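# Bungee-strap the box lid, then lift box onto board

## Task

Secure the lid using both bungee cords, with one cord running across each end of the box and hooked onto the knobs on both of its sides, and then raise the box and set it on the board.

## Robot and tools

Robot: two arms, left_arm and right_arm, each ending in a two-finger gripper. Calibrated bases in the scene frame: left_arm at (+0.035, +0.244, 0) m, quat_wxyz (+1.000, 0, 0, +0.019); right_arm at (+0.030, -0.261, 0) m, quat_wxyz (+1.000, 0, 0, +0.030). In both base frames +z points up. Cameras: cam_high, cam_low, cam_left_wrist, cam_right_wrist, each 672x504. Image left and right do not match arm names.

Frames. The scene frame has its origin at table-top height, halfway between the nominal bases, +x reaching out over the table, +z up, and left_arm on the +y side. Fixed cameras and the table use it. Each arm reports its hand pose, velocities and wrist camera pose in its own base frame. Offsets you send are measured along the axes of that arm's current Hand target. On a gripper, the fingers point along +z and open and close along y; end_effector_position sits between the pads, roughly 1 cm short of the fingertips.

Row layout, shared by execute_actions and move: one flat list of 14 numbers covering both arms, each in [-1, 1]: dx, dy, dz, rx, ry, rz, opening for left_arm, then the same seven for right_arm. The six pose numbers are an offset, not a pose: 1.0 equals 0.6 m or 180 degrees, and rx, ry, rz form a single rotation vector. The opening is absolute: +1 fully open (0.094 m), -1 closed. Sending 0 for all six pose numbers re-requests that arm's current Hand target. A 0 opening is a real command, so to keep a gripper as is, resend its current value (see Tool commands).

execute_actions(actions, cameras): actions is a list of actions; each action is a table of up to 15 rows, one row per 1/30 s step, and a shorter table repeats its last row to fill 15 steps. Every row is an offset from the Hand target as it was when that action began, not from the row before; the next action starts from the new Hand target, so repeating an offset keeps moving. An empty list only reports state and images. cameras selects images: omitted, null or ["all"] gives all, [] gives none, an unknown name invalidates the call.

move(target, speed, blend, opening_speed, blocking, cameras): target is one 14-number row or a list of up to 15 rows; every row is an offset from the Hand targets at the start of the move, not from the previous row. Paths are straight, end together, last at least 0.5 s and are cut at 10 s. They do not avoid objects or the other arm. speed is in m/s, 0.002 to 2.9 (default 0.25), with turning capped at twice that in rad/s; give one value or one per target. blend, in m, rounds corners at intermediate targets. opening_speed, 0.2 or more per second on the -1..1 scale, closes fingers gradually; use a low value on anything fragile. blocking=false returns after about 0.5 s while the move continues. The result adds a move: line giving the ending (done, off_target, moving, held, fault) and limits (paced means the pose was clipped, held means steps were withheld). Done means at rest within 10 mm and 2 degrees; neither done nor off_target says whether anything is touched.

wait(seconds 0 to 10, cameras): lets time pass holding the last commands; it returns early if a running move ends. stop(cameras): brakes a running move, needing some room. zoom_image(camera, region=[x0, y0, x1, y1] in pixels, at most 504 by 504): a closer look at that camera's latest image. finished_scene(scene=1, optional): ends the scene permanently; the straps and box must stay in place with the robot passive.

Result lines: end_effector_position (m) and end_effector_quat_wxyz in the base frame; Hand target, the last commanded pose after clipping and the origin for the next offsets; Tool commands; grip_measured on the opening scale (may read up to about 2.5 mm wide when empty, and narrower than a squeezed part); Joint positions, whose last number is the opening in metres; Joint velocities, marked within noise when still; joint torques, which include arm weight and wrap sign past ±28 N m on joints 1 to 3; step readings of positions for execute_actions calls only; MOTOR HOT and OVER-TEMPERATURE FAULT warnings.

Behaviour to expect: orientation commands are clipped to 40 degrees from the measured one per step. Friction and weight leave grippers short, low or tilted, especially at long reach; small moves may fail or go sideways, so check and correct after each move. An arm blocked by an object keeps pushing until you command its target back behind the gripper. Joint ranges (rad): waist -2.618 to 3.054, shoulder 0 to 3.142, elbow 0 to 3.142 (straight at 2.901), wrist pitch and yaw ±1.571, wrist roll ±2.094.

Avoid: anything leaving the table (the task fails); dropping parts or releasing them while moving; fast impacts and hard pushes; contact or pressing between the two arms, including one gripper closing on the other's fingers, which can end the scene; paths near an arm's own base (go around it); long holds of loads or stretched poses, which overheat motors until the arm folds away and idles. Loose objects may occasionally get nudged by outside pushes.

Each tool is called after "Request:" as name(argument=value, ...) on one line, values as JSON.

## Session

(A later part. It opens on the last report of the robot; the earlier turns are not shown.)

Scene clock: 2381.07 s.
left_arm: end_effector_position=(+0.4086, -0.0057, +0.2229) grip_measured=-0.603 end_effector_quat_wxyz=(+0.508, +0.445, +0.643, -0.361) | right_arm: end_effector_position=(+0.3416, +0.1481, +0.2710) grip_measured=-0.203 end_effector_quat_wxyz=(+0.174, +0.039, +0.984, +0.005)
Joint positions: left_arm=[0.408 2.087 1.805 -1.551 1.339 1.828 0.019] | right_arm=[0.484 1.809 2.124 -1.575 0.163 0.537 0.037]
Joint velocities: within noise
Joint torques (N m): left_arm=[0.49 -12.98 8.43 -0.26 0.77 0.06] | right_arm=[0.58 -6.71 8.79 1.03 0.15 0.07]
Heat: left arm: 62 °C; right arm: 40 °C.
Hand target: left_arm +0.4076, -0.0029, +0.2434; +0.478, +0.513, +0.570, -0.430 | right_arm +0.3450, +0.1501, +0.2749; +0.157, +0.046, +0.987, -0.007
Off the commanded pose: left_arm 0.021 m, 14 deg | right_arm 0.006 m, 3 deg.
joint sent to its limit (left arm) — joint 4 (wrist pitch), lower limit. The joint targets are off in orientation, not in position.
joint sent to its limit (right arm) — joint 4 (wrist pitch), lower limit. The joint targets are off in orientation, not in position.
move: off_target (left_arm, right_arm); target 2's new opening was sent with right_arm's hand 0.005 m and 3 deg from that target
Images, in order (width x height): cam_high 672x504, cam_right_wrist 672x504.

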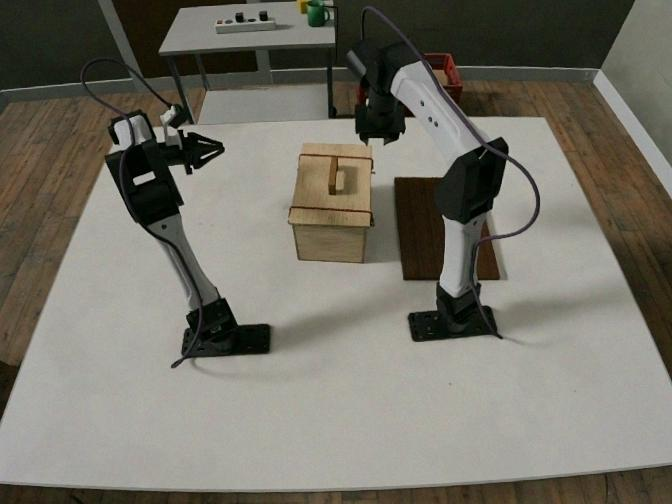

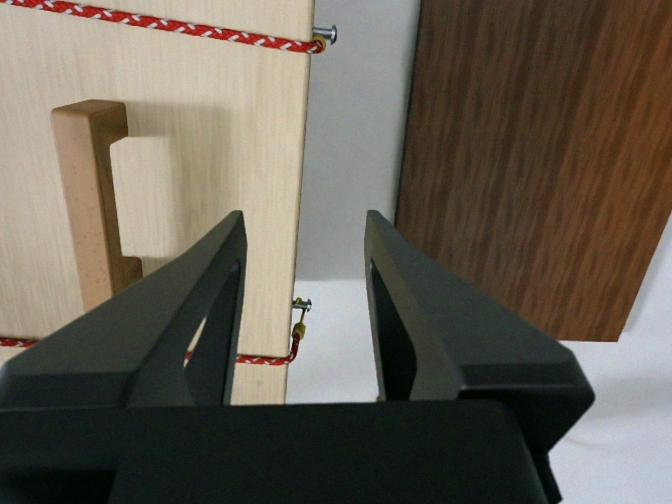

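Request:
zoom_image(camera="cam_right_wrist", region=[0, 80, 240, 400])

Scaled by 1.575.

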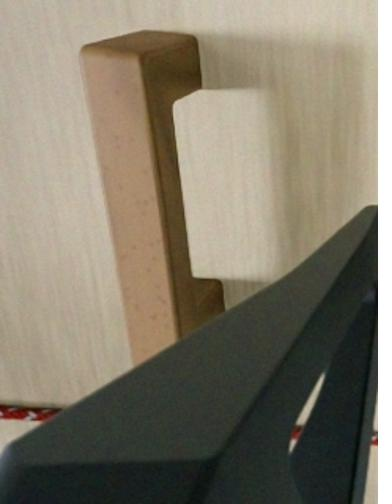

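Request:
move(target=[0,0,0,0,0,0,-0.6,0.0432,0.1608,0.0263,0,0,0,-0.2], speed=0.15, cameras=["cam_right_wrist"])

Scene clock: 2396.80 s.
left_arm: end_effector_position=(+0.4086, -0.0057, +0.2229) grip_measured=-0.603 end_effector_quat_wxyz=(+0.508, +0.445, +0.643, -0.362) | right_arm: end_effector_position=(+0.3301, +0.2460, +0.2491) grip_measured=-0.203 end_effector_quat_wxyz=(+0.175, +0.035, +0.984, +0.013)
Joint positions: left_arm=[0.408 2.087 1.805 -1.551 1.339 1.827 0.019] | right_arm=[0.733 1.982 2.266 -1.578 0.223 0.773 0.037]
Joint velocities: within noise
Joint torques (N m): left_arm=[0.47 -13 8.43 -0.27 0.77 0.07] | right_arm=[0.25 -8.27 8.65 0.97 0.21 0.04]
Heat: left arm: 66 °C; right arm: 42 °C.
Hand target: left_arm +0.4076, -0.0029, +0.2434; +0.478, +0.513, +0.570, -0.430 | right_arm +0.3343, +0.2480, +0.2520; +0.156, +0.046, +0.987, -0.007
Off the commanded pose: left_arm 0.021 m, 14 deg | right_arm 0.005 m, 3 deg.
joint sent to its limit (left arm) — joint 4 (wrist pitch), lower limit. The joint targets are off in orientation, not in position.
joint sent to its limit (right arm) — joint 4 (wrist pitch), lower limit. The joint targets are off in orientation, not in position.
move: off_target (left_arm, right_arm)
Images, in order (width x height): cam_right_wrist 672x504.

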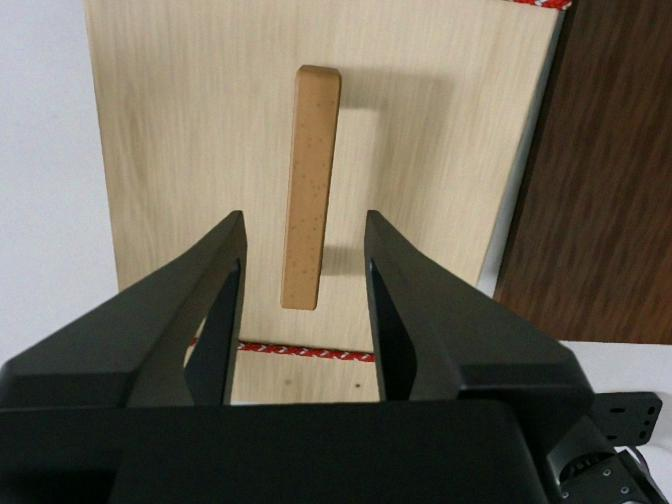

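Request:
move(target=[0.1218,-0.1940,-0.1745,-0.628,0,0,-0.6,0.0385,-0.0010,0.0832,0,-0.0111,0.0250,-0.2], speed=0.25, cameras=["cam_right_wrist"])

Scene clock: 2408.30 s.
left_arm: end_effector_position=(+0.2823, +0.0994, +0.1927) grip_measured=-0.603 end_effector_quat_wxyz=(+0.692, -0.112, +0.674, +0.233) | right_arm: end_effector_position=(+0.3311, +0.2484, +0.1831) grip_measured=-0.203 end_effector_quat_wxyz=(+0.156, +0.080, +0.984, -0.016)
Joint positions: left_arm=[0.142 0.852 0.041 0.883 -0.347 0.183 0.019] | right_arm=[0.747 1.963 1.97 -1.385 0.251 0.884 0.037]
Joint velocities: within noise
Joint torques (N m): left_arm=[-0.61 -0.18 5.76 2.33 -0.06 0.08] | right_arm=[0.94 -14.53 5.37 0.94 0.22 0.07]
Heat: left arm: 64 °C; right arm: 41 °C.
Hand target: left_arm +0.2797, +0.0999, +0.1897; +0.691, -0.116, +0.672, +0.238 | right_arm +0.3278, +0.2481, +0.1974; +0.174, +0.085, +0.981, -0.002
Off the commanded pose: left_arm 0.004 m, 1 deg | right_arm 0.015 m, 3 deg.
move: off_target (right_arm)
Images, in order (width x height): cam_right_wrist 672x504.

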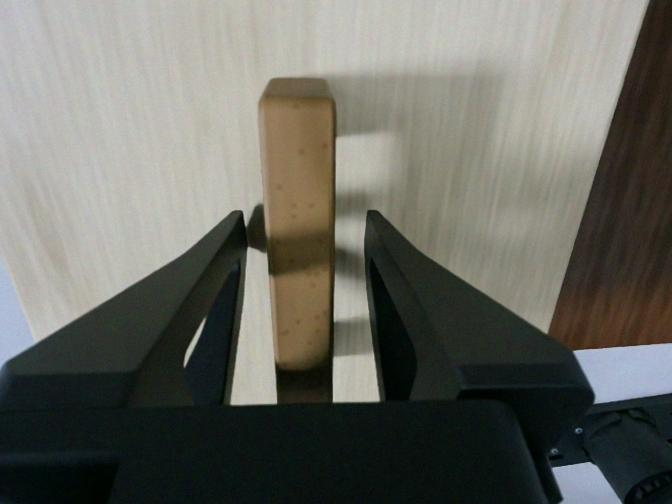

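Request:
move(target=[[0,0,0,0,0,0,-0.6,0.0077,0.0015,-0.0188,0,0,0,-0.2],[0,0,0,0,0,0,-0.6,0.0077,0.0015,-0.0188,0,0,0,-1.0]], speed=0.08, opening_speed=0.4, cameras=["cam_right_wrist"])

Scene clock: 2417.37 s.
left_arm: end_effector_position=(+0.2821, +0.0995, +0.1929) grip_measured=-0.603 end_effector_quat_wxyz=(+0.693, -0.113, +0.673, +0.233) | right_arm: end_effector_position=(+0.3215, +0.2496, +0.1863) grip_measured=-0.671 end_effector_quat_wxyz=(+0.154, +0.078, +0.985, -0.021)
Joint positions: left_arm=[0.142 0.852 0.041 0.884 -0.348 0.183 0.019] | right_arm=[0.768 1.953 1.97 -1.411 0.258 0.904 0.015]
Joint velocities: within noise
Joint torques (N m): left_arm=[-0.62 -0.2 5.78 2.37 -0.06 0.08] | right_arm=[0.76 -14.09 7.65 0.77 0.21 0.06]
Heat: left arm: 59 °C; right arm: 40 °C.
Hand target: left_arm +0.2797, +0.0999, +0.1897; +0.691, -0.116, +0.672, +0.238 | right_arm +0.3198, +0.2501, +0.2063; +0.174, +0.085, +0.981, -0.002
Off the commanded pose: left_arm 0.004 m, 1 deg | right_arm 0.020 m, 3 deg.
move: off_target (right_arm); target 2's new opening was sent with right_arm's hand 0.020 m and 3 deg from that target
Images, in order (width x height): cam_right_wrist 672x504.

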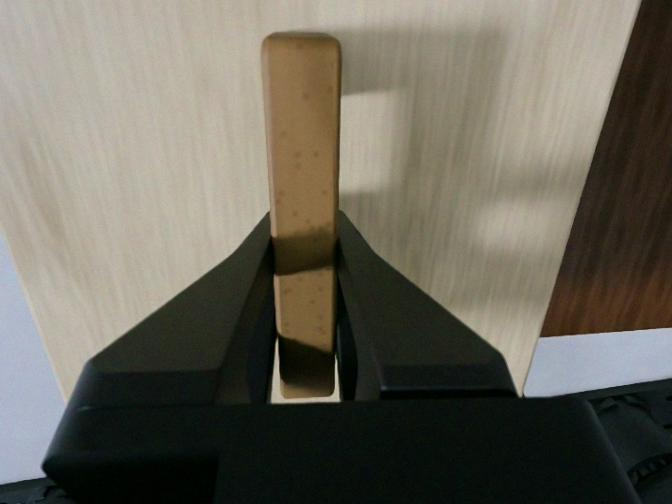

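Request:
move(target=[[0,0,0,0,0,0,-0.6,0,0,0,0,0,0,-0.35],[0,0,0,0,0,0,-0.6,-0.0233,0.0030,-0.0305,0,0,0,-0.35]], speed=0.08, opening_speed=0.6, cameras=["cam_right_wrist"])

Scene clock: 2423.73 s.
left_arm: end_effector_position=(+0.2821, +0.0996, +0.1929) grip_measured=-0.603 end_effector_quat_wxyz=(+0.693, -0.113, +0.673, +0.233) | right_arm: end_effector_position=(+0.3219, +0.2500, +0.2276) grip_measured=-0.353 end_effector_quat_wxyz=(+0.172, +0.082, +0.982, +0.000)
Joint positions: left_arm=[0.142 0.852 0.041 0.884 -0.348 0.183 0.019] | right_arm=[0.768 1.958 2.141 -1.52 0.258 0.904 0.03]
Joint velocities: within noise
Joint torques (N m): left_arm=[-0.58 -0.2 5.78 2.37 -0.06 0.08] | right_arm=[-0.28 -7.94 8.75 0.81 0.18 -0.07]
Heat: left arm: 56 °C; right arm: 40 °C.
Hand target: left_arm +0.2797, +0.1000, +0.1897; +0.691, -0.116, +0.672, +0.238 | right_arm +0.3268, +0.2501, +0.2284; +0.174, +0.085, +0.981, -0.002
Off the commanded pose: left_arm 0.004 m, 1 deg | right_arm 0.005 m, 0 deg.
move: done
Images, in order (width x height): cam_right_wrist 672x504.

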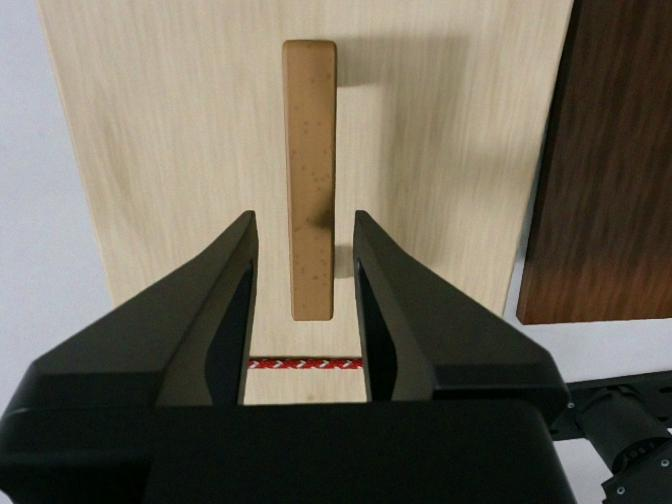

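Request:
move(target=[[0,0,0,0,0,0,-0.6,0.0027,-0.0032,0.0380,0,0,0,-0.35],[0,0,0,0,0,0,-0.6,0.0027,-0.0032,0.0380,0,0,0,-1.0]], speed=0.08, opening_speed=0.4, cameras=["cam_right_wrist"])

Scene clock: 2430.03 s.
left_arm: end_effector_position=(+0.2821, +0.0996, +0.1929) grip_measured=-0.603 end_effector_quat_wxyz=(+0.693, -0.113, +0.673, +0.233) | right_arm: end_effector_position=(+0.3308, +0.2492, +0.2051) grip_measured=-0.672 end_effector_quat_wxyz=(+0.169, +0.083, +0.982, -0.006)
Joint positions: left_arm=[0.142 0.852 0.041 0.884 -0.348 0.183 0.019] | right_arm=[0.752 1.958 2.047 -1.435 0.258 0.892 0.015]
Joint velocities: within noise
Joint torques (N m): left_arm=[-0.61 -0.21 5.79 2.37 -0.07 0.08] | right_arm=[-0.21 -11.1 5.29 1.05 0.14 -0.1]
Heat: left arm: 54 °C; right arm: 41 °C.
Hand target: left_arm +0.2797, +0.1000, +0.1897; +0.691, -0.116, +0.672, +0.238 | right_arm +0.3327, +0.2478, +0.2064; +0.174, +0.085, +0.981, -0.002
Off the commanded pose: left_arm 0.004 m, 1 deg | right_arm 0.003 m, 1 deg.
move: done
Images, in order (width x height): cam_right_wrist 672x504.

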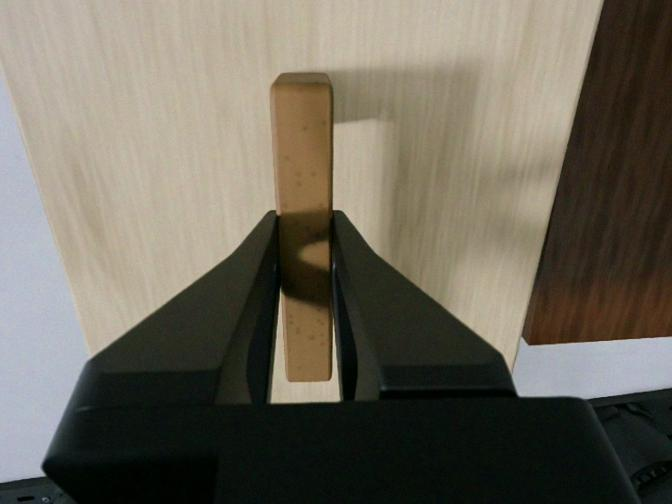

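Request:
move(target=[[0,0,0,0,0,0,-0.6,0,0,0,0,0,0,-0.45],[0,0,0,0,0,0,-0.6,0.0122,-0.0017,0.0097,0,0,0,-0.45],[0,0,0,0,0,0,-0.6,0.0122,-0.0017,0.0097,0,0,0,-1.0]], speed=0.08, opening_speed=0.5, cameras=["cam_right_wrist"])

Scene clock: 2436.10 s.
left_arm: end_effector_position=(+0.2821, +0.0996, +0.1929) grip_measured=-0.603 end_effector_quat_wxyz=(+0.693, -0.113, +0.673, +0.233) | right_arm: end_effector_position=(+0.3307, +0.2490, +0.1867) grip_measured=-0.671 end_effector_quat_wxyz=(+0.162, +0.081, +0.983, -0.015)
Joint positions: left_arm=[0.142 0.852 0.041 0.884 -0.348 0.183 0.019] | right_arm=[0.752 1.958 1.975 -1.387 0.258 0.889 0.015]
Joint velocities: within noise
Joint torques (N m): left_arm=[-0.62 -0.21 5.81 2.37 -0.06 0.09] | right_arm=[0.53 -13.94 5.37 0.94 0.15 0.02]
Heat: left arm: 52 °C; right arm: 41 °C.
Hand target: left_arm +0.2797, +0.1000, +0.1897; +0.691, -0.116, +0.672, +0.238 | right_arm +0.3278, +0.2478, +0.1984; +0.174, +0.085, +0.981, -0.002
Off the commanded pose: left_arm 0.004 m, 1 deg | right_arm 0.012 m, 2 deg.
move: off_target (right_arm); target 3's new opening was sent with right_arm's hand 0.012 m and 2 deg from that target
Images, in order (width x height): cam_right_wrist 672x504.

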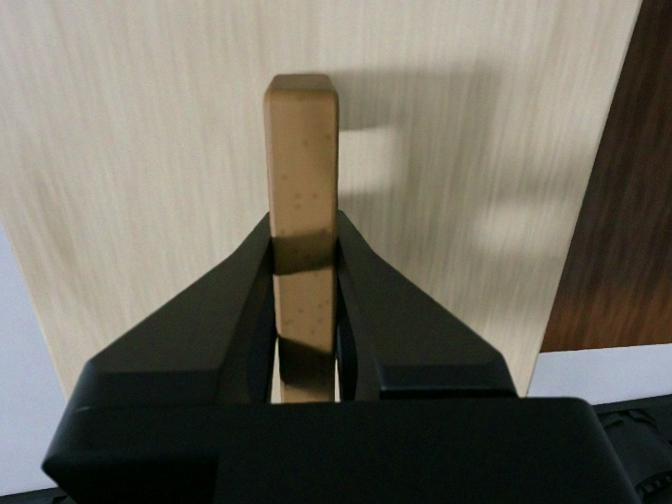

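Request:
move(target=[0,0,0,0,0,0,-0.6,-0.0342,0.0026,-0.0939,0,0,0,-1.0], speed=0.06, cameras=["cam_high"])

Request:
zoom_image(camera="cam_high", region=[260, 110, 500, 290])

Scene clock: 2439.47 s.
left_arm: end_effector_position=(+0.2821, +0.0996, +0.1929) grip_measured=-0.603 end_effector_quat_wxyz=(+0.693, -0.113, +0.673, +0.233) | right_arm: end_effector_position=(+0.3175, +0.2410, +0.2251) grip_measured=-0.672 end_effector_quat_wxyz=(+0.144, +0.078, +0.986, -0.020)
Joint positions: left_arm=[0.142 0.852 0.041 0.884 -0.348 0.183 0.019] | right_arm=[0.752 1.995 2.2 -1.608 0.239 0.889 0.015]
Joint velocities: within noise
Joint torques (N m): left_arm=[-0.61 -0.2 5.79 2.37 -0.06 0.09] | right_arm=[0.59 -12.93 12.11 1.06 0.36 -0.1]
Heat: left arm: 51 °C; right arm: 42 °C.
Hand target: left_arm +0.2797, +0.1000, +0.1897; +0.691, -0.116, +0.672, +0.238 | right_arm +0.3278, +0.2478, +0.2584; +0.174, +0.085, +0.981, -0.002
Off the commanded pose: left_arm 0.004 m, 1 deg | right_arm 0.036 m, 4 deg.
joint read past its limit (right arm) — joint 4 (wrist pitch), lower limit.
joint sent to its limit (right arm) — joint 4 (wrist pitch), lower limit. The joint targets are off in orientation, not in position.
move: off_target (right_arm)
Images, in order (width x height): cam_high 672x504.

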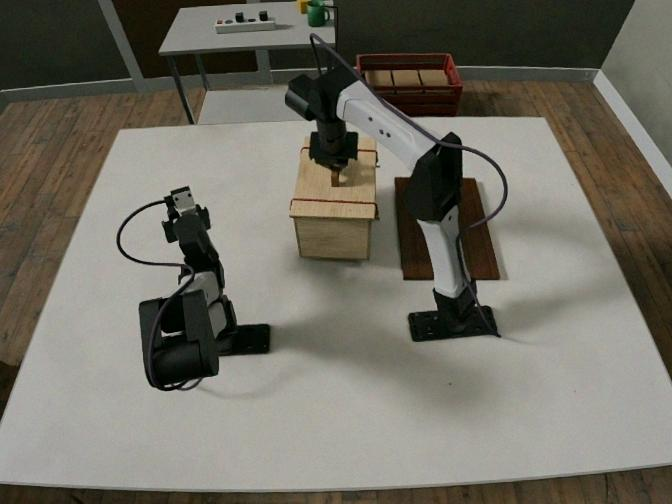

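Scaled by 2.100.

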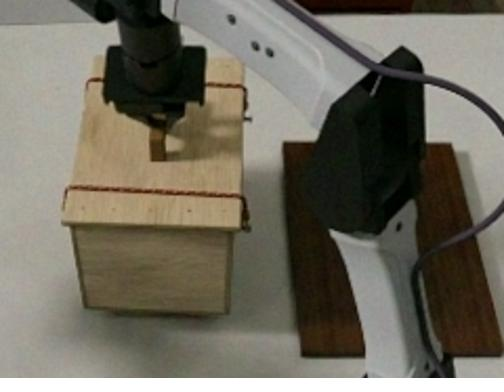

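Request:
move(target=[[0,0,0,0,0,0,-0.6,-0.0150,-0.1968,-0.0063,0,0,0,-1.0],[0,0,0,0,0,0,-0.6,-0.0448,-0.4690,-0.0028,0,0,-0.011,-1.0]], speed=0.12, blend=[0.03, 0], cameras=["cam_high"])

Request:
zoom_image(camera="cam_high", region=[340, 110, 540, 310])

Scene clock: 2450.17 s.
left_arm: end_effector_position=(+0.2821, +0.0996, +0.1929) grip_measured=-0.603 end_effector_quat_wxyz=(+0.693, -0.113, +0.673, +0.233) | right_arm: end_effector_position=(+0.2990, -0.0349, +0.2368) grip_measured=-0.672 end_effector_quat_wxyz=(+0.110, +0.073, +0.991, -0.009)
Joint positions: left_arm=[0.142 0.852 0.041 0.884 -0.348 0.183 0.019] | right_arm=[-0.111 1.553 1.717 -1.514 0.01 0.036 0.015]
Joint velocities: within noise
Joint torques (N m): left_arm=[-0.58 -0.21 5.79 2.38 -0.06 0.08] | right_arm=[-0.01 -12.56 7.41 1.44 -0.18 -0.11]
Heat: left arm: 49 °C; right arm: 42 °C.
Hand target: left_arm +0.2797, +0.1000, +0.1897; +0.691, -0.116, +0.672, +0.238 | right_arm +0.3050, -0.0339, +0.2618; +0.174, +0.068, +0.982, -0.005
Off the commanded pose: left_arm 0.004 m, 1 deg | right_arm 0.026 m, 7 deg.
move: off_target (right_arm)
Images, in order (width x height): cam_high 672x504.

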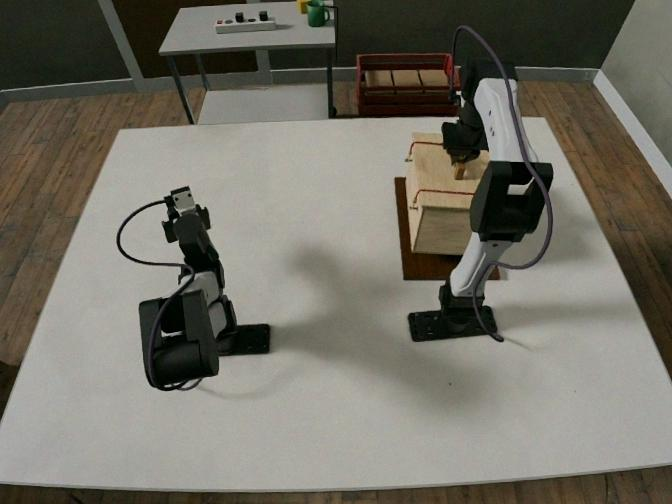

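Scaled by 2.520.

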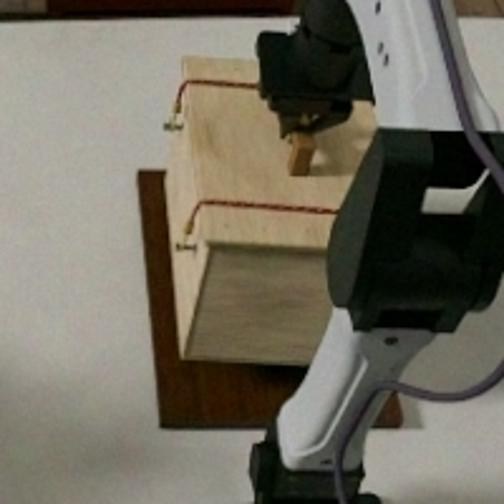

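Request:
move(target=[0,0,0,0,0,0,-0.6,0.0278,-0.0283,-0.0105,0,-0.0389,0,-1.0], speed=0.1, cameras=[])

Scene clock: 2458.23 s.
left_arm: end_effector_position=(+0.2821, +0.0996, +0.1929) grip_measured=-0.603 end_effector_quat_wxyz=(+0.693, -0.113, +0.673, +0.233) | right_arm: end_effector_position=(+0.2697, -0.0470, +0.2366) grip_measured=-0.672 end_effector_quat_wxyz=(+0.158, +0.073, +0.985, -0.009)
Joint positions: left_arm=[0.142 0.852 0.041 0.884 -0.348 0.183 0.019] | right_arm=[-0.183 1.36 1.521 -1.414 -0.016 -0.033 0.015]
Joint velocities: within noise
Joint torques (N m): left_arm=[-0.61 -0.2 5.79 2.37 -0.06 0.08] | right_arm=[-0.31 -9.76 7.9 2 -0.27 -0.17]
Heat: left arm: 48 °C; right arm: 41 °C.
Hand target: left_arm +0.2797, +0.1000, +0.1897; +0.691, -0.116, +0.672, +0.238 | right_arm +0.2851, -0.0483, +0.2618; +0.233, +0.067, +0.970, -0.009
Off the commanded pose: left_arm 0.004 m, 1 deg | right_arm 0.030 m, 9 deg.
move: off_target (right_arm)
No camera images: "cameras" was empty.

Request:
move(target=[0,0,0,0,0,0,-0.6,0.0015,-0.0018,0.0367,0,-0.0056,0,-1.0], speed=0.04, cameras=["cam_high"])

Request:
zoom_image(camera="cam_high", region=[370, 110, 530, 310])

Scene clock: 2461.47 s.
left_arm: end_effector_position=(+0.2821, +0.0996, +0.1929) grip_measured=-0.603 end_effector_quat_wxyz=(+0.693, -0.113, +0.673, +0.233) | right_arm: end_effector_position=(+0.2770, -0.0482, +0.2145) grip_measured=-0.672 end_effector_quat_wxyz=(+0.163, +0.071, +0.984, -0.009)
Joint positions: left_arm=[0.142 0.852 0.041 0.884 -0.348 0.183 0.019] | right_arm=[-0.183 1.348 1.415 -1.311 -0.017 -0.035 0.015]
Joint velocities: within noise
Joint torques (N m): left_arm=[-0.59 -0.2 5.81 2.37 -0.06 0.09] | right_arm=[-0.47 -10.26 7.98 2.04 -0.26 -0.15]
Heat: left arm: 48 °C; right arm: 41 °C.
Hand target: left_arm +0.2797, +0.1000, +0.1897; +0.691, -0.116, +0.672, +0.238 | right_arm +0.2941, -0.0504, +0.2418; +0.242, +0.067, +0.968, -0.010
Off the commanded pose: left_arm 0.004 m, 1 deg | right_arm 0.032 m, 9 deg.
move: off_target (right_arm)
Images, in order (width x height): cam_high 672x504.

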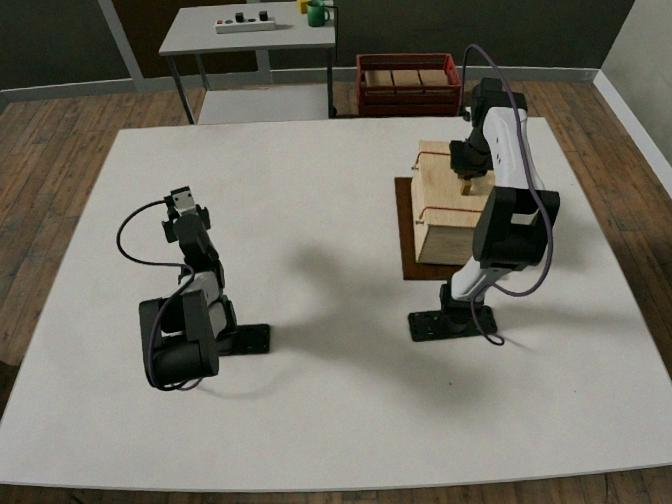

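Scaled by 2.520.

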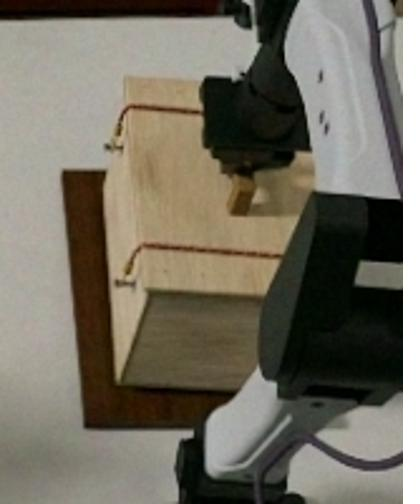

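Request:
move(target=[0,0,0,0,0,0,-0.6,0.0078,-0.0002,0.0147,0,0,-0.0083,-1.0], speed=0.02, cameras=[])

Scene clock: 2466.97 s.
left_arm: end_effector_position=(+0.2821, +0.0996, +0.1929) grip_measured=-0.603 end_effector_quat_wxyz=(+0.693, -0.113, +0.673, +0.233) | right_arm: end_effector_position=(+0.2758, -0.0478, +0.2044) grip_measured=-0.672 end_effector_quat_wxyz=(+0.162, +0.059, +0.985, -0.011)
Joint positions: left_arm=[0.142 0.852 0.041 0.884 -0.348 0.183 0.019] | right_arm=[-0.183 1.334 1.364 -1.275 -0.018 -0.06 0.015]
Joint velocities: within noise
Joint torques (N m): left_arm=[-0.61 -0.21 5.79 2.37 -0.06 0.08] | right_arm=[-0.46 -10.15 8.14 2.05 -0.25 -0.15]
Heat: left arm: 47 °C; right arm: 41 °C.
Hand target: left_arm +0.2797, +0.1000, +0.1897; +0.691, -0.116, +0.672, +0.238 | right_arm +0.2941, -0.0504, +0.2317; +0.242, +0.055, +0.969, -0.013
Off the commanded pose: left_arm 0.004 m, 1 deg | right_arm 0.033 m, 9 deg.
move: off_target (right_arm)
No camera images: "cameras" was empty.

Request:
move(target=[0,0,0,0,0,0,-0.6,0.0039,-0.0001,0.0074,0,0,0,-1.0], speed=0.02, cameras=["cam_high"])

Request:
zoom_image(camera="cam_high", region=[390, 170, 510, 290])

Scene clock: 2468.97 s.
left_arm: end_effector_position=(+0.2821, +0.0996, +0.1929) grip_measured=-0.603 end_effector_quat_wxyz=(+0.693, -0.113, +0.673, +0.233) | right_arm: end_effector_position=(+0.2753, -0.0477, +0.2035) grip_measured=-0.672 end_effector_quat_wxyz=(+0.167, +0.058, +0.984, -0.011)
Joint positions: left_arm=[0.142 0.852 0.041 0.884 -0.348 0.183 0.019] | right_arm=[-0.183 1.321 1.347 -1.26 -0.018 -0.061 0.015]
Joint velocities: within noise
Joint torques (N m): left_arm=[-0.61 -0.18 5.79 2.37 -0.07 0.08] | right_arm=[-0.5 -9.17 7.28 2.13 -0.25 -0.14]
Heat: left arm: 47 °C; right arm: 41 °C.
Hand target: left_arm +0.2797, +0.1000, +0.1897; +0.691, -0.116, +0.672, +0.238 | right_arm +0.2941, -0.0505, +0.2267; +0.242, +0.055, +0.969, -0.013
Off the commanded pose: left_arm 0.004 m, 1 deg | right_arm 0.030 m, 9 deg.
move: off_target (right_arm)
Images, in order (width x height): cam_high 672x504.

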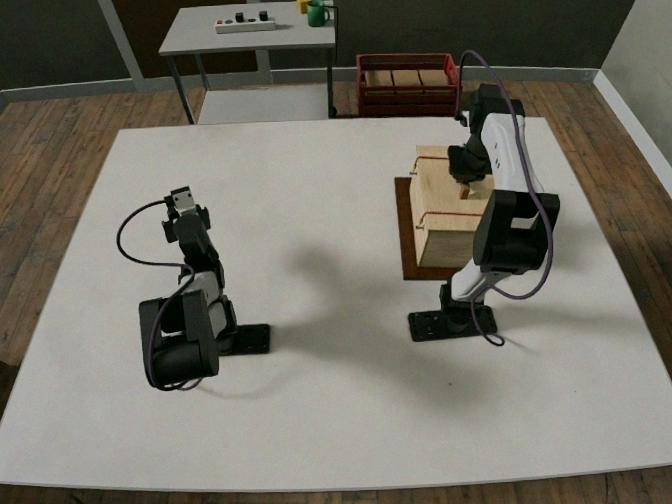

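Scaled by 4.200.

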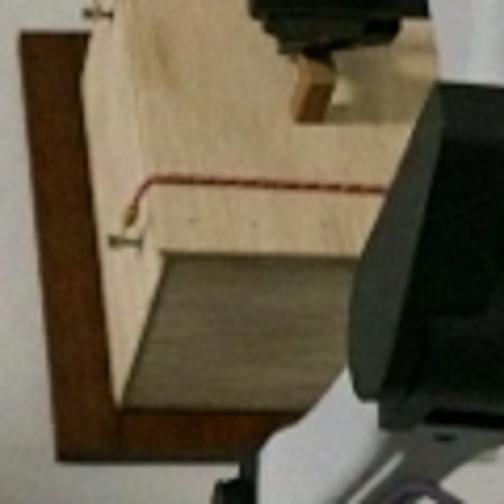

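Request:
move(target=[0,0,0,0,0,0,-0.6,0.0086,-0.0002,0.0162,0,0,0,-1.0], speed=0.02, cameras=[])

Scene clock: 2472.13 s.
left_arm: end_effector_position=(+0.2821, +0.0996, +0.1929) grip_measured=-0.603 end_effector_quat_wxyz=(+0.693, -0.113, +0.673, +0.233) | right_arm: end_effector_position=(+0.2761, -0.0456, +0.2020) grip_measured=-0.673 end_effector_quat_wxyz=(+0.184, +0.057, +0.981, -0.007)
Joint positions: left_arm=[0.142 0.852 0.041 0.884 -0.348 0.183 0.019] | right_arm=[-0.183 1.29 1.307 -1.217 -0.031 -0.061 0.015]
Joint velocities: within noise
Joint torques (N m): left_arm=[-0.59 -0.2 5.79 2.37 -0.06 0.08] | right_arm=[-0.53 -6.9 6.43 2.19 -0.13 -0.14]
Heat: left arm: 47 °C; right arm: 41 °C.
Hand target: left_arm +0.2797, +0.1000, +0.1897; +0.691, -0.116, +0.672, +0.238 | right_arm +0.2942, -0.0506, +0.2158; +0.242, +0.055, +0.969, -0.013
Off the commanded pose: left_arm 0.004 m, 1 deg | right_arm 0.023 m, 7 deg.
move: off_target (right_arm)
No camera images: "cameras" was empty.

Request:
move(target=[0,0,0,0,0,0,-0.6,0.0148,-0.0015,-0.0003,0,0.0278,0,-1.0], speed=0.03, cameras=[])

Scene clock: 2476.23 s.
left_arm: end_effector_position=(+0.2821, +0.0996, +0.1929) grip_measured=-0.603 end_effector_quat_wxyz=(+0.693, -0.113, +0.673, +0.233) | right_arm: end_effector_position=(+0.2753, -0.0453, +0.2013) grip_measured=-0.673 end_effector_quat_wxyz=(+0.178, +0.057, +0.982, -0.006)
Joint positions: left_arm=[0.142 0.852 0.041 0.884 -0.348 0.183 0.019] | right_arm=[-0.183 1.298 1.314 -1.229 -0.032 -0.062 0.015]
Joint velocities: within noise
Joint torques (N m): left_arm=[-0.58 -0.18 5.81 2.38 -0.06 0.08] | right_arm=[-0.73 -2.97 9.85 1.4 -0.09 -0.17]
Heat: left arm: 47 °C; right arm: 41 °C.
Hand target: left_arm +0.2797, +0.1000, +0.1897; +0.691, -0.116, +0.672, +0.238 | right_arm +0.2862, -0.0505, +0.2118; +0.199, +0.055, +0.978, -0.010
Off the commanded pose: left_arm 0.004 m, 1 deg | right_arm 0.016 m, 2 deg.
move: off_target (right_arm)
No camera images: "cameras" was empty.

Request:
move(target=[0,0,0,0,0,0,-0.6,0.0118,-0.0012,0.0023,0,0.0222,0,-1.0], speed=0.03, cameras=["cam_high"])

Request:
zoom_image(camera="cam_high", region=[390, 170, 510, 290])

Scene clock: 2479.53 s.
left_arm: end_effector_position=(+0.2821, +0.0996, +0.1929) grip_measured=-0.603 end_effector_quat_wxyz=(+0.693, -0.113, +0.673, +0.233) | right_arm: end_effector_position=(+0.2747, -0.0455, +0.2009) grip_measured=-0.673 end_effector_quat_wxyz=(+0.158, +0.054, +0.986, -0.005)
Joint positions: left_arm=[0.142 0.852 0.041 0.884 -0.348 0.183 0.019] | right_arm=[-0.183 1.334 1.352 -1.272 -0.03 -0.068 0.015]
Joint velocities: within noise
Joint torques (N m): left_arm=[-0.62 -0.18 5.79 2.37 -0.05 0.08] | right_arm=[-0.84 -2.91 9.83 1.09 -0.05 -0.14]
Heat: left arm: 47 °C; right arm: 41 °C.
Hand target: left_arm +0.2797, +0.1000, +0.1897; +0.691, -0.116, +0.672, +0.238 | right_arm +0.2801, -0.0506, +0.2077; +0.165, +0.056, +0.985, -0.009
Off the commanded pose: left_arm 0.004 m, 1 deg | right_arm 0.010 m, 1 deg.
move: done
Images, in order (width x height): cam_high 672x504.

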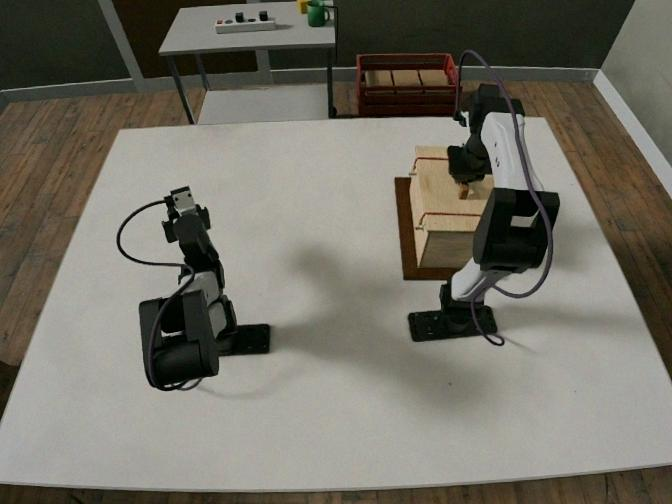

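Scaled by 4.200.

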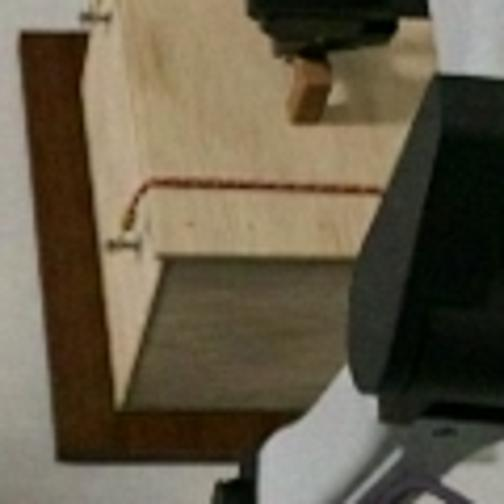

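Request:
move(target=[[0,0,0,0,0,0,-0.6,0.0063,0.0045,0.0013,0,0,0,-1.0],[0,0,0,0,0,0,-0.6,0.0063,0.0045,0.0013,0,0,0,-0.25]], speed=0.03, opening_speed=0.4, cameras=["cam_right_wrist"])

Scene clock: 2486.07 s.
left_arm: end_effector_position=(+0.2821, +0.0996, +0.1929) grip_measured=-0.603 end_effector_quat_wxyz=(+0.693, -0.113, +0.673, +0.233) | right_arm: end_effector_position=(+0.2747, -0.0455, +0.2009) grip_measured=-0.253 end_effector_quat_wxyz=(+0.158, +0.054, +0.986, -0.005)
Joint positions: left_arm=[0.142 0.852 0.041 0.884 -0.348 0.183 0.019] | right_arm=[-0.183 1.334 1.352 -1.272 -0.03 -0.068 0.035]
Joint velocities: within noise
Joint torques (N m): left_arm=[-0.61 -0.2 5.79 2.37 -0.05 0.08] | right_arm=[0.03 -4.29 8.17 1.14 -0.03 -0.06]
Heat: left arm: 46 °C; right arm: 41 °C.
Hand target: left_arm +0.2797, +0.1000, +0.1897; +0.691, -0.116, +0.672, +0.238 | right_arm +0.2771, -0.0475, +0.2058; +0.165, +0.056, +0.985, -0.008
Off the commanded pose: left_arm 0.004 m, 1 deg | right_arm 0.006 m, 1 deg.
move: done
Images, in order (width x height): cam_right_wrist 672x504.

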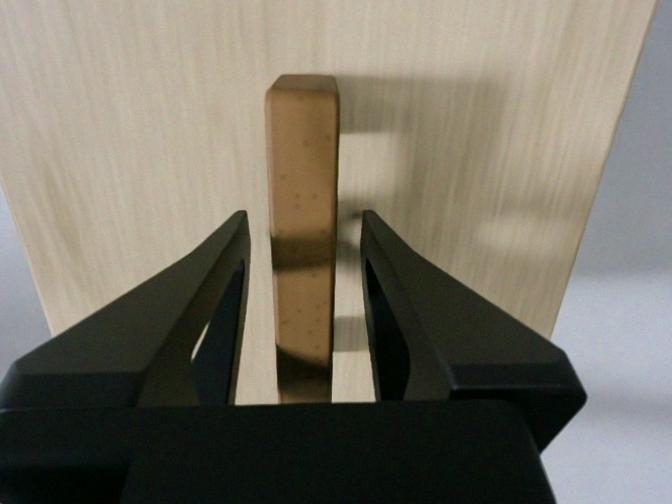

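Request:
move(target=[0,0,0,0,0,0,-0.6,-0.0489,0.0001,-0.1418,0,0,0,-0.25], speed=0.1, cameras=["cam_right_wrist", "cam_high"])

Scene clock: 2489.00 s.
left_arm: end_effector_position=(+0.2821, +0.0996, +0.1929) grip_measured=-0.603 end_effector_quat_wxyz=(+0.693, -0.113, +0.673, +0.233) | right_arm: end_effector_position=(+0.2763, -0.0458, +0.2893) grip_measured=-0.253 end_effector_quat_wxyz=(+0.181, +0.053, +0.982, -0.008)
Joint positions: left_arm=[0.142 0.852 0.041 0.884 -0.348 0.183 0.019] | right_arm=[-0.183 1.44 1.806 -1.574 -0.03 -0.068 0.035]
Joint velocities: within noise
Joint torques (N m): left_arm=[-0.61 -0.2 5.78 2.37 -0.06 0.08] | right_arm=[0.01 -4.14 8.28 1.13 -0.03 -0.04]
Heat: left arm: 46 °C; right arm: 42 °C.
Hand target: left_arm +0.2797, +0.1000, +0.1897; +0.691, -0.116, +0.672, +0.238 | right_arm +0.2771, -0.0476, +0.2957; +0.165, +0.056, +0.985, -0.008
Off the commanded pose: left_arm 0.004 m, 1 deg | right_arm 0.007 m, 2 deg.
joint sent to its limit (right arm) — joint 4 (wrist pitch), lower limit. The joint targets are off in orientation, not in position.
move: done
Images, in order (width x height): cam_high 672x504, cam_right_wrist 672x504.

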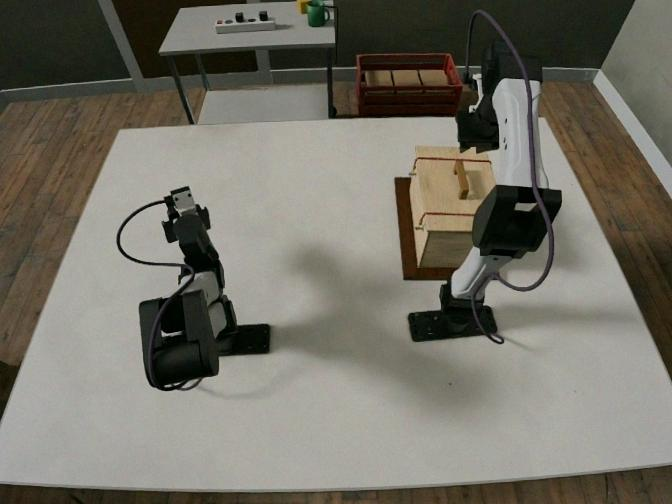

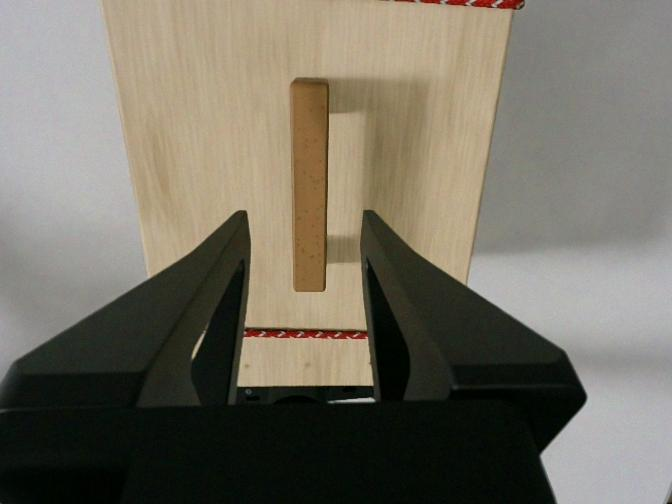

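Request:
zoom_image(camera="cam_high", region=[385, 130, 525, 290])

Scaled by 3.150.

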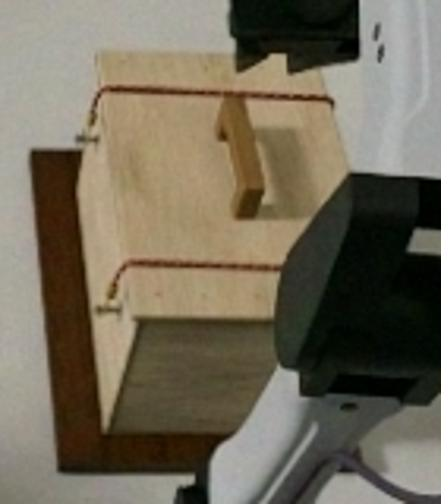

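Request:
move(target=[0,0,0,0,0,0,-0.6,-0.0117,-0.3880,0.0138,0.1512,0,0.4386,-0.25], speed=0.25, cameras=["cam_right_wrist", "cam_high"])

Scene clock: 2498.77 s.
left_arm: end_effector_position=(+0.2821, +0.0996, +0.1929) grip_measured=-0.603 end_effector_quat_wxyz=(+0.693, -0.113, +0.673, +0.233) | right_arm: end_effector_position=(+0.2594, -0.2749, +0.2863) grip_measured=-0.253 end_effector_quat_wxyz=(+0.179, +0.678, +0.704, -0.113)
Joint positions: left_arm=[0.142 0.852 0.041 0.884 -0.348 0.183 0.019] | right_arm=[-0.704 1.816 2.177 -1.578 0.245 0.785 0.035]
Joint velocities: within noise
Joint torques (N m): left_arm=[-0.59 -0.2 5.79 2.37 -0.06 0.08] | right_arm=[-0.16 -6.63 8.5 1.13 0.2 0.11]
Heat: left arm: 46 °C; right arm: 42 °C.
Hand target: left_arm +0.2797, +0.1000, +0.1897; +0.691, -0.116, +0.672, +0.238 | right_arm +0.2603, -0.2800, +0.2898; +0.117, +0.697, +0.698, -0.116
Off the commanded pose: left_arm 0.004 m, 1 deg | right_arm 0.006 m, 8 deg.
joint sent to its limit (right arm) — joint 4 (wrist pitch), lower limit. The joint targets are off in orientation, not in position.
move: off_target (right_arm)
Images, in order (width x height): cam_high 672x504, cam_right_wrist 672x504.

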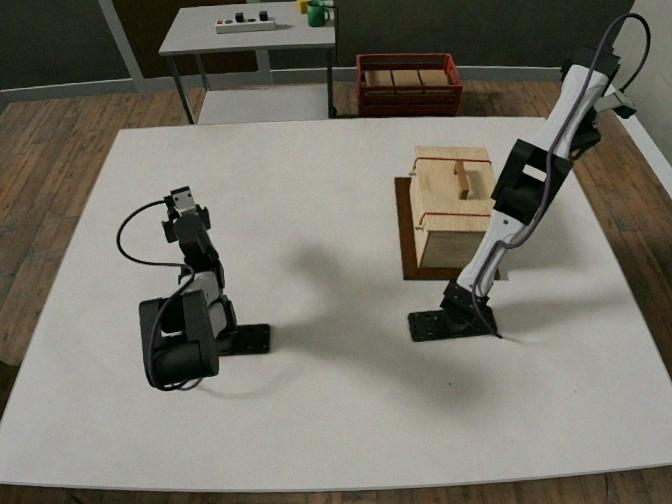

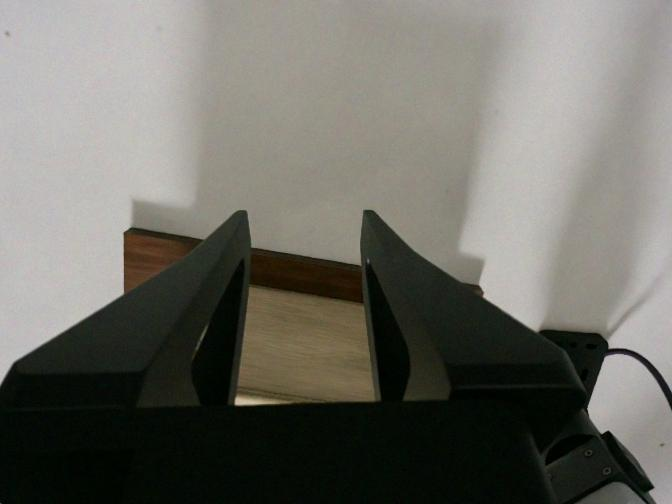

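Request:
move(target=[0,0,0,0,0,0,-0.6,0.2115,0.0503,-0.0515,-0.1512,0,-0.4386,-0.25], speed=0.25, cameras=["cam_right_wrist"])

Scene clock: 2507.67 s.
left_arm: end_effector_position=(+0.2821, +0.0996, +0.1929) grip_measured=-0.603 end_effector_quat_wxyz=(+0.693, -0.113, +0.673, +0.233) | right_arm: end_effector_position=(+0.2924, -0.1557, +0.2718) grip_measured=-0.253 end_effector_quat_wxyz=(+0.159, +0.066, +0.985, -0.011)
Joint positions: left_arm=[0.142 0.852 0.041 0.884 -0.348 0.183 0.019] | right_arm=[-0.556 1.658 1.956 -1.574 -0.13 -0.403 0.035]
Joint velocities: within noise
Joint torques (N m): left_arm=[-0.59 -0.18 5.79 2.37 -0.06 0.08] | right_arm=[0.73 -8.65 6.23 1.01 -0.28 -0.14]
Heat: left arm: 45 °C; right arm: 41 °C.
Hand target: left_arm +0.2797, +0.1000, +0.1897; +0.691, -0.116, +0.672, +0.238 | right_arm +0.2903, -0.1500, +0.2779; +0.165, +0.056, +0.985, -0.009
Off the commanded pose: left_arm 0.004 m, 1 deg | right_arm 0.009 m, 1 deg.
joint sent to its limit (right arm) — joint 4 (wrist pitch), lower limit. The joint targets still meet the commanded pose.
move: done
Images, in order (width x height): cam_right_wrist 672x504.

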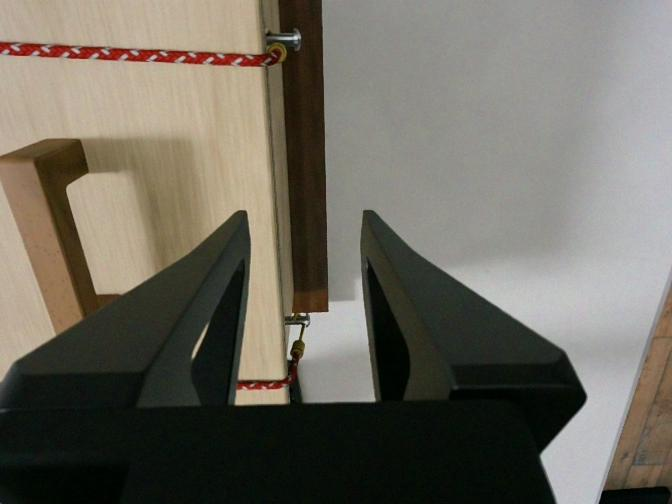

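Request:
zoom_image(camera="cam_right_wrist", region=[250, 290, 340, 400])

Request:
zoom_image(camera="cam_right_wrist", region=[240, 10, 330, 90])

Scaled by 4.582.

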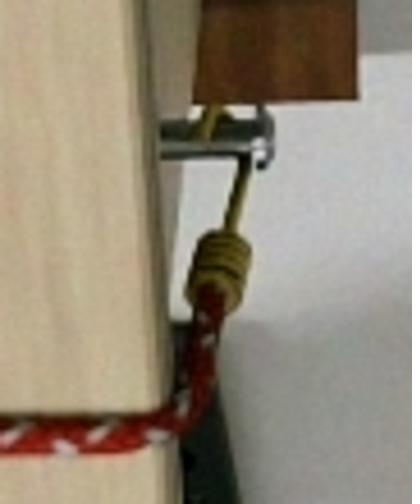

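Scaled by 5.600.

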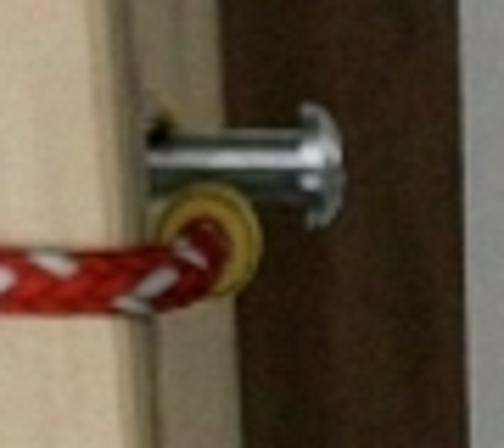

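Request:
finished_scene(scene=1)

The scene is finished: the task was done.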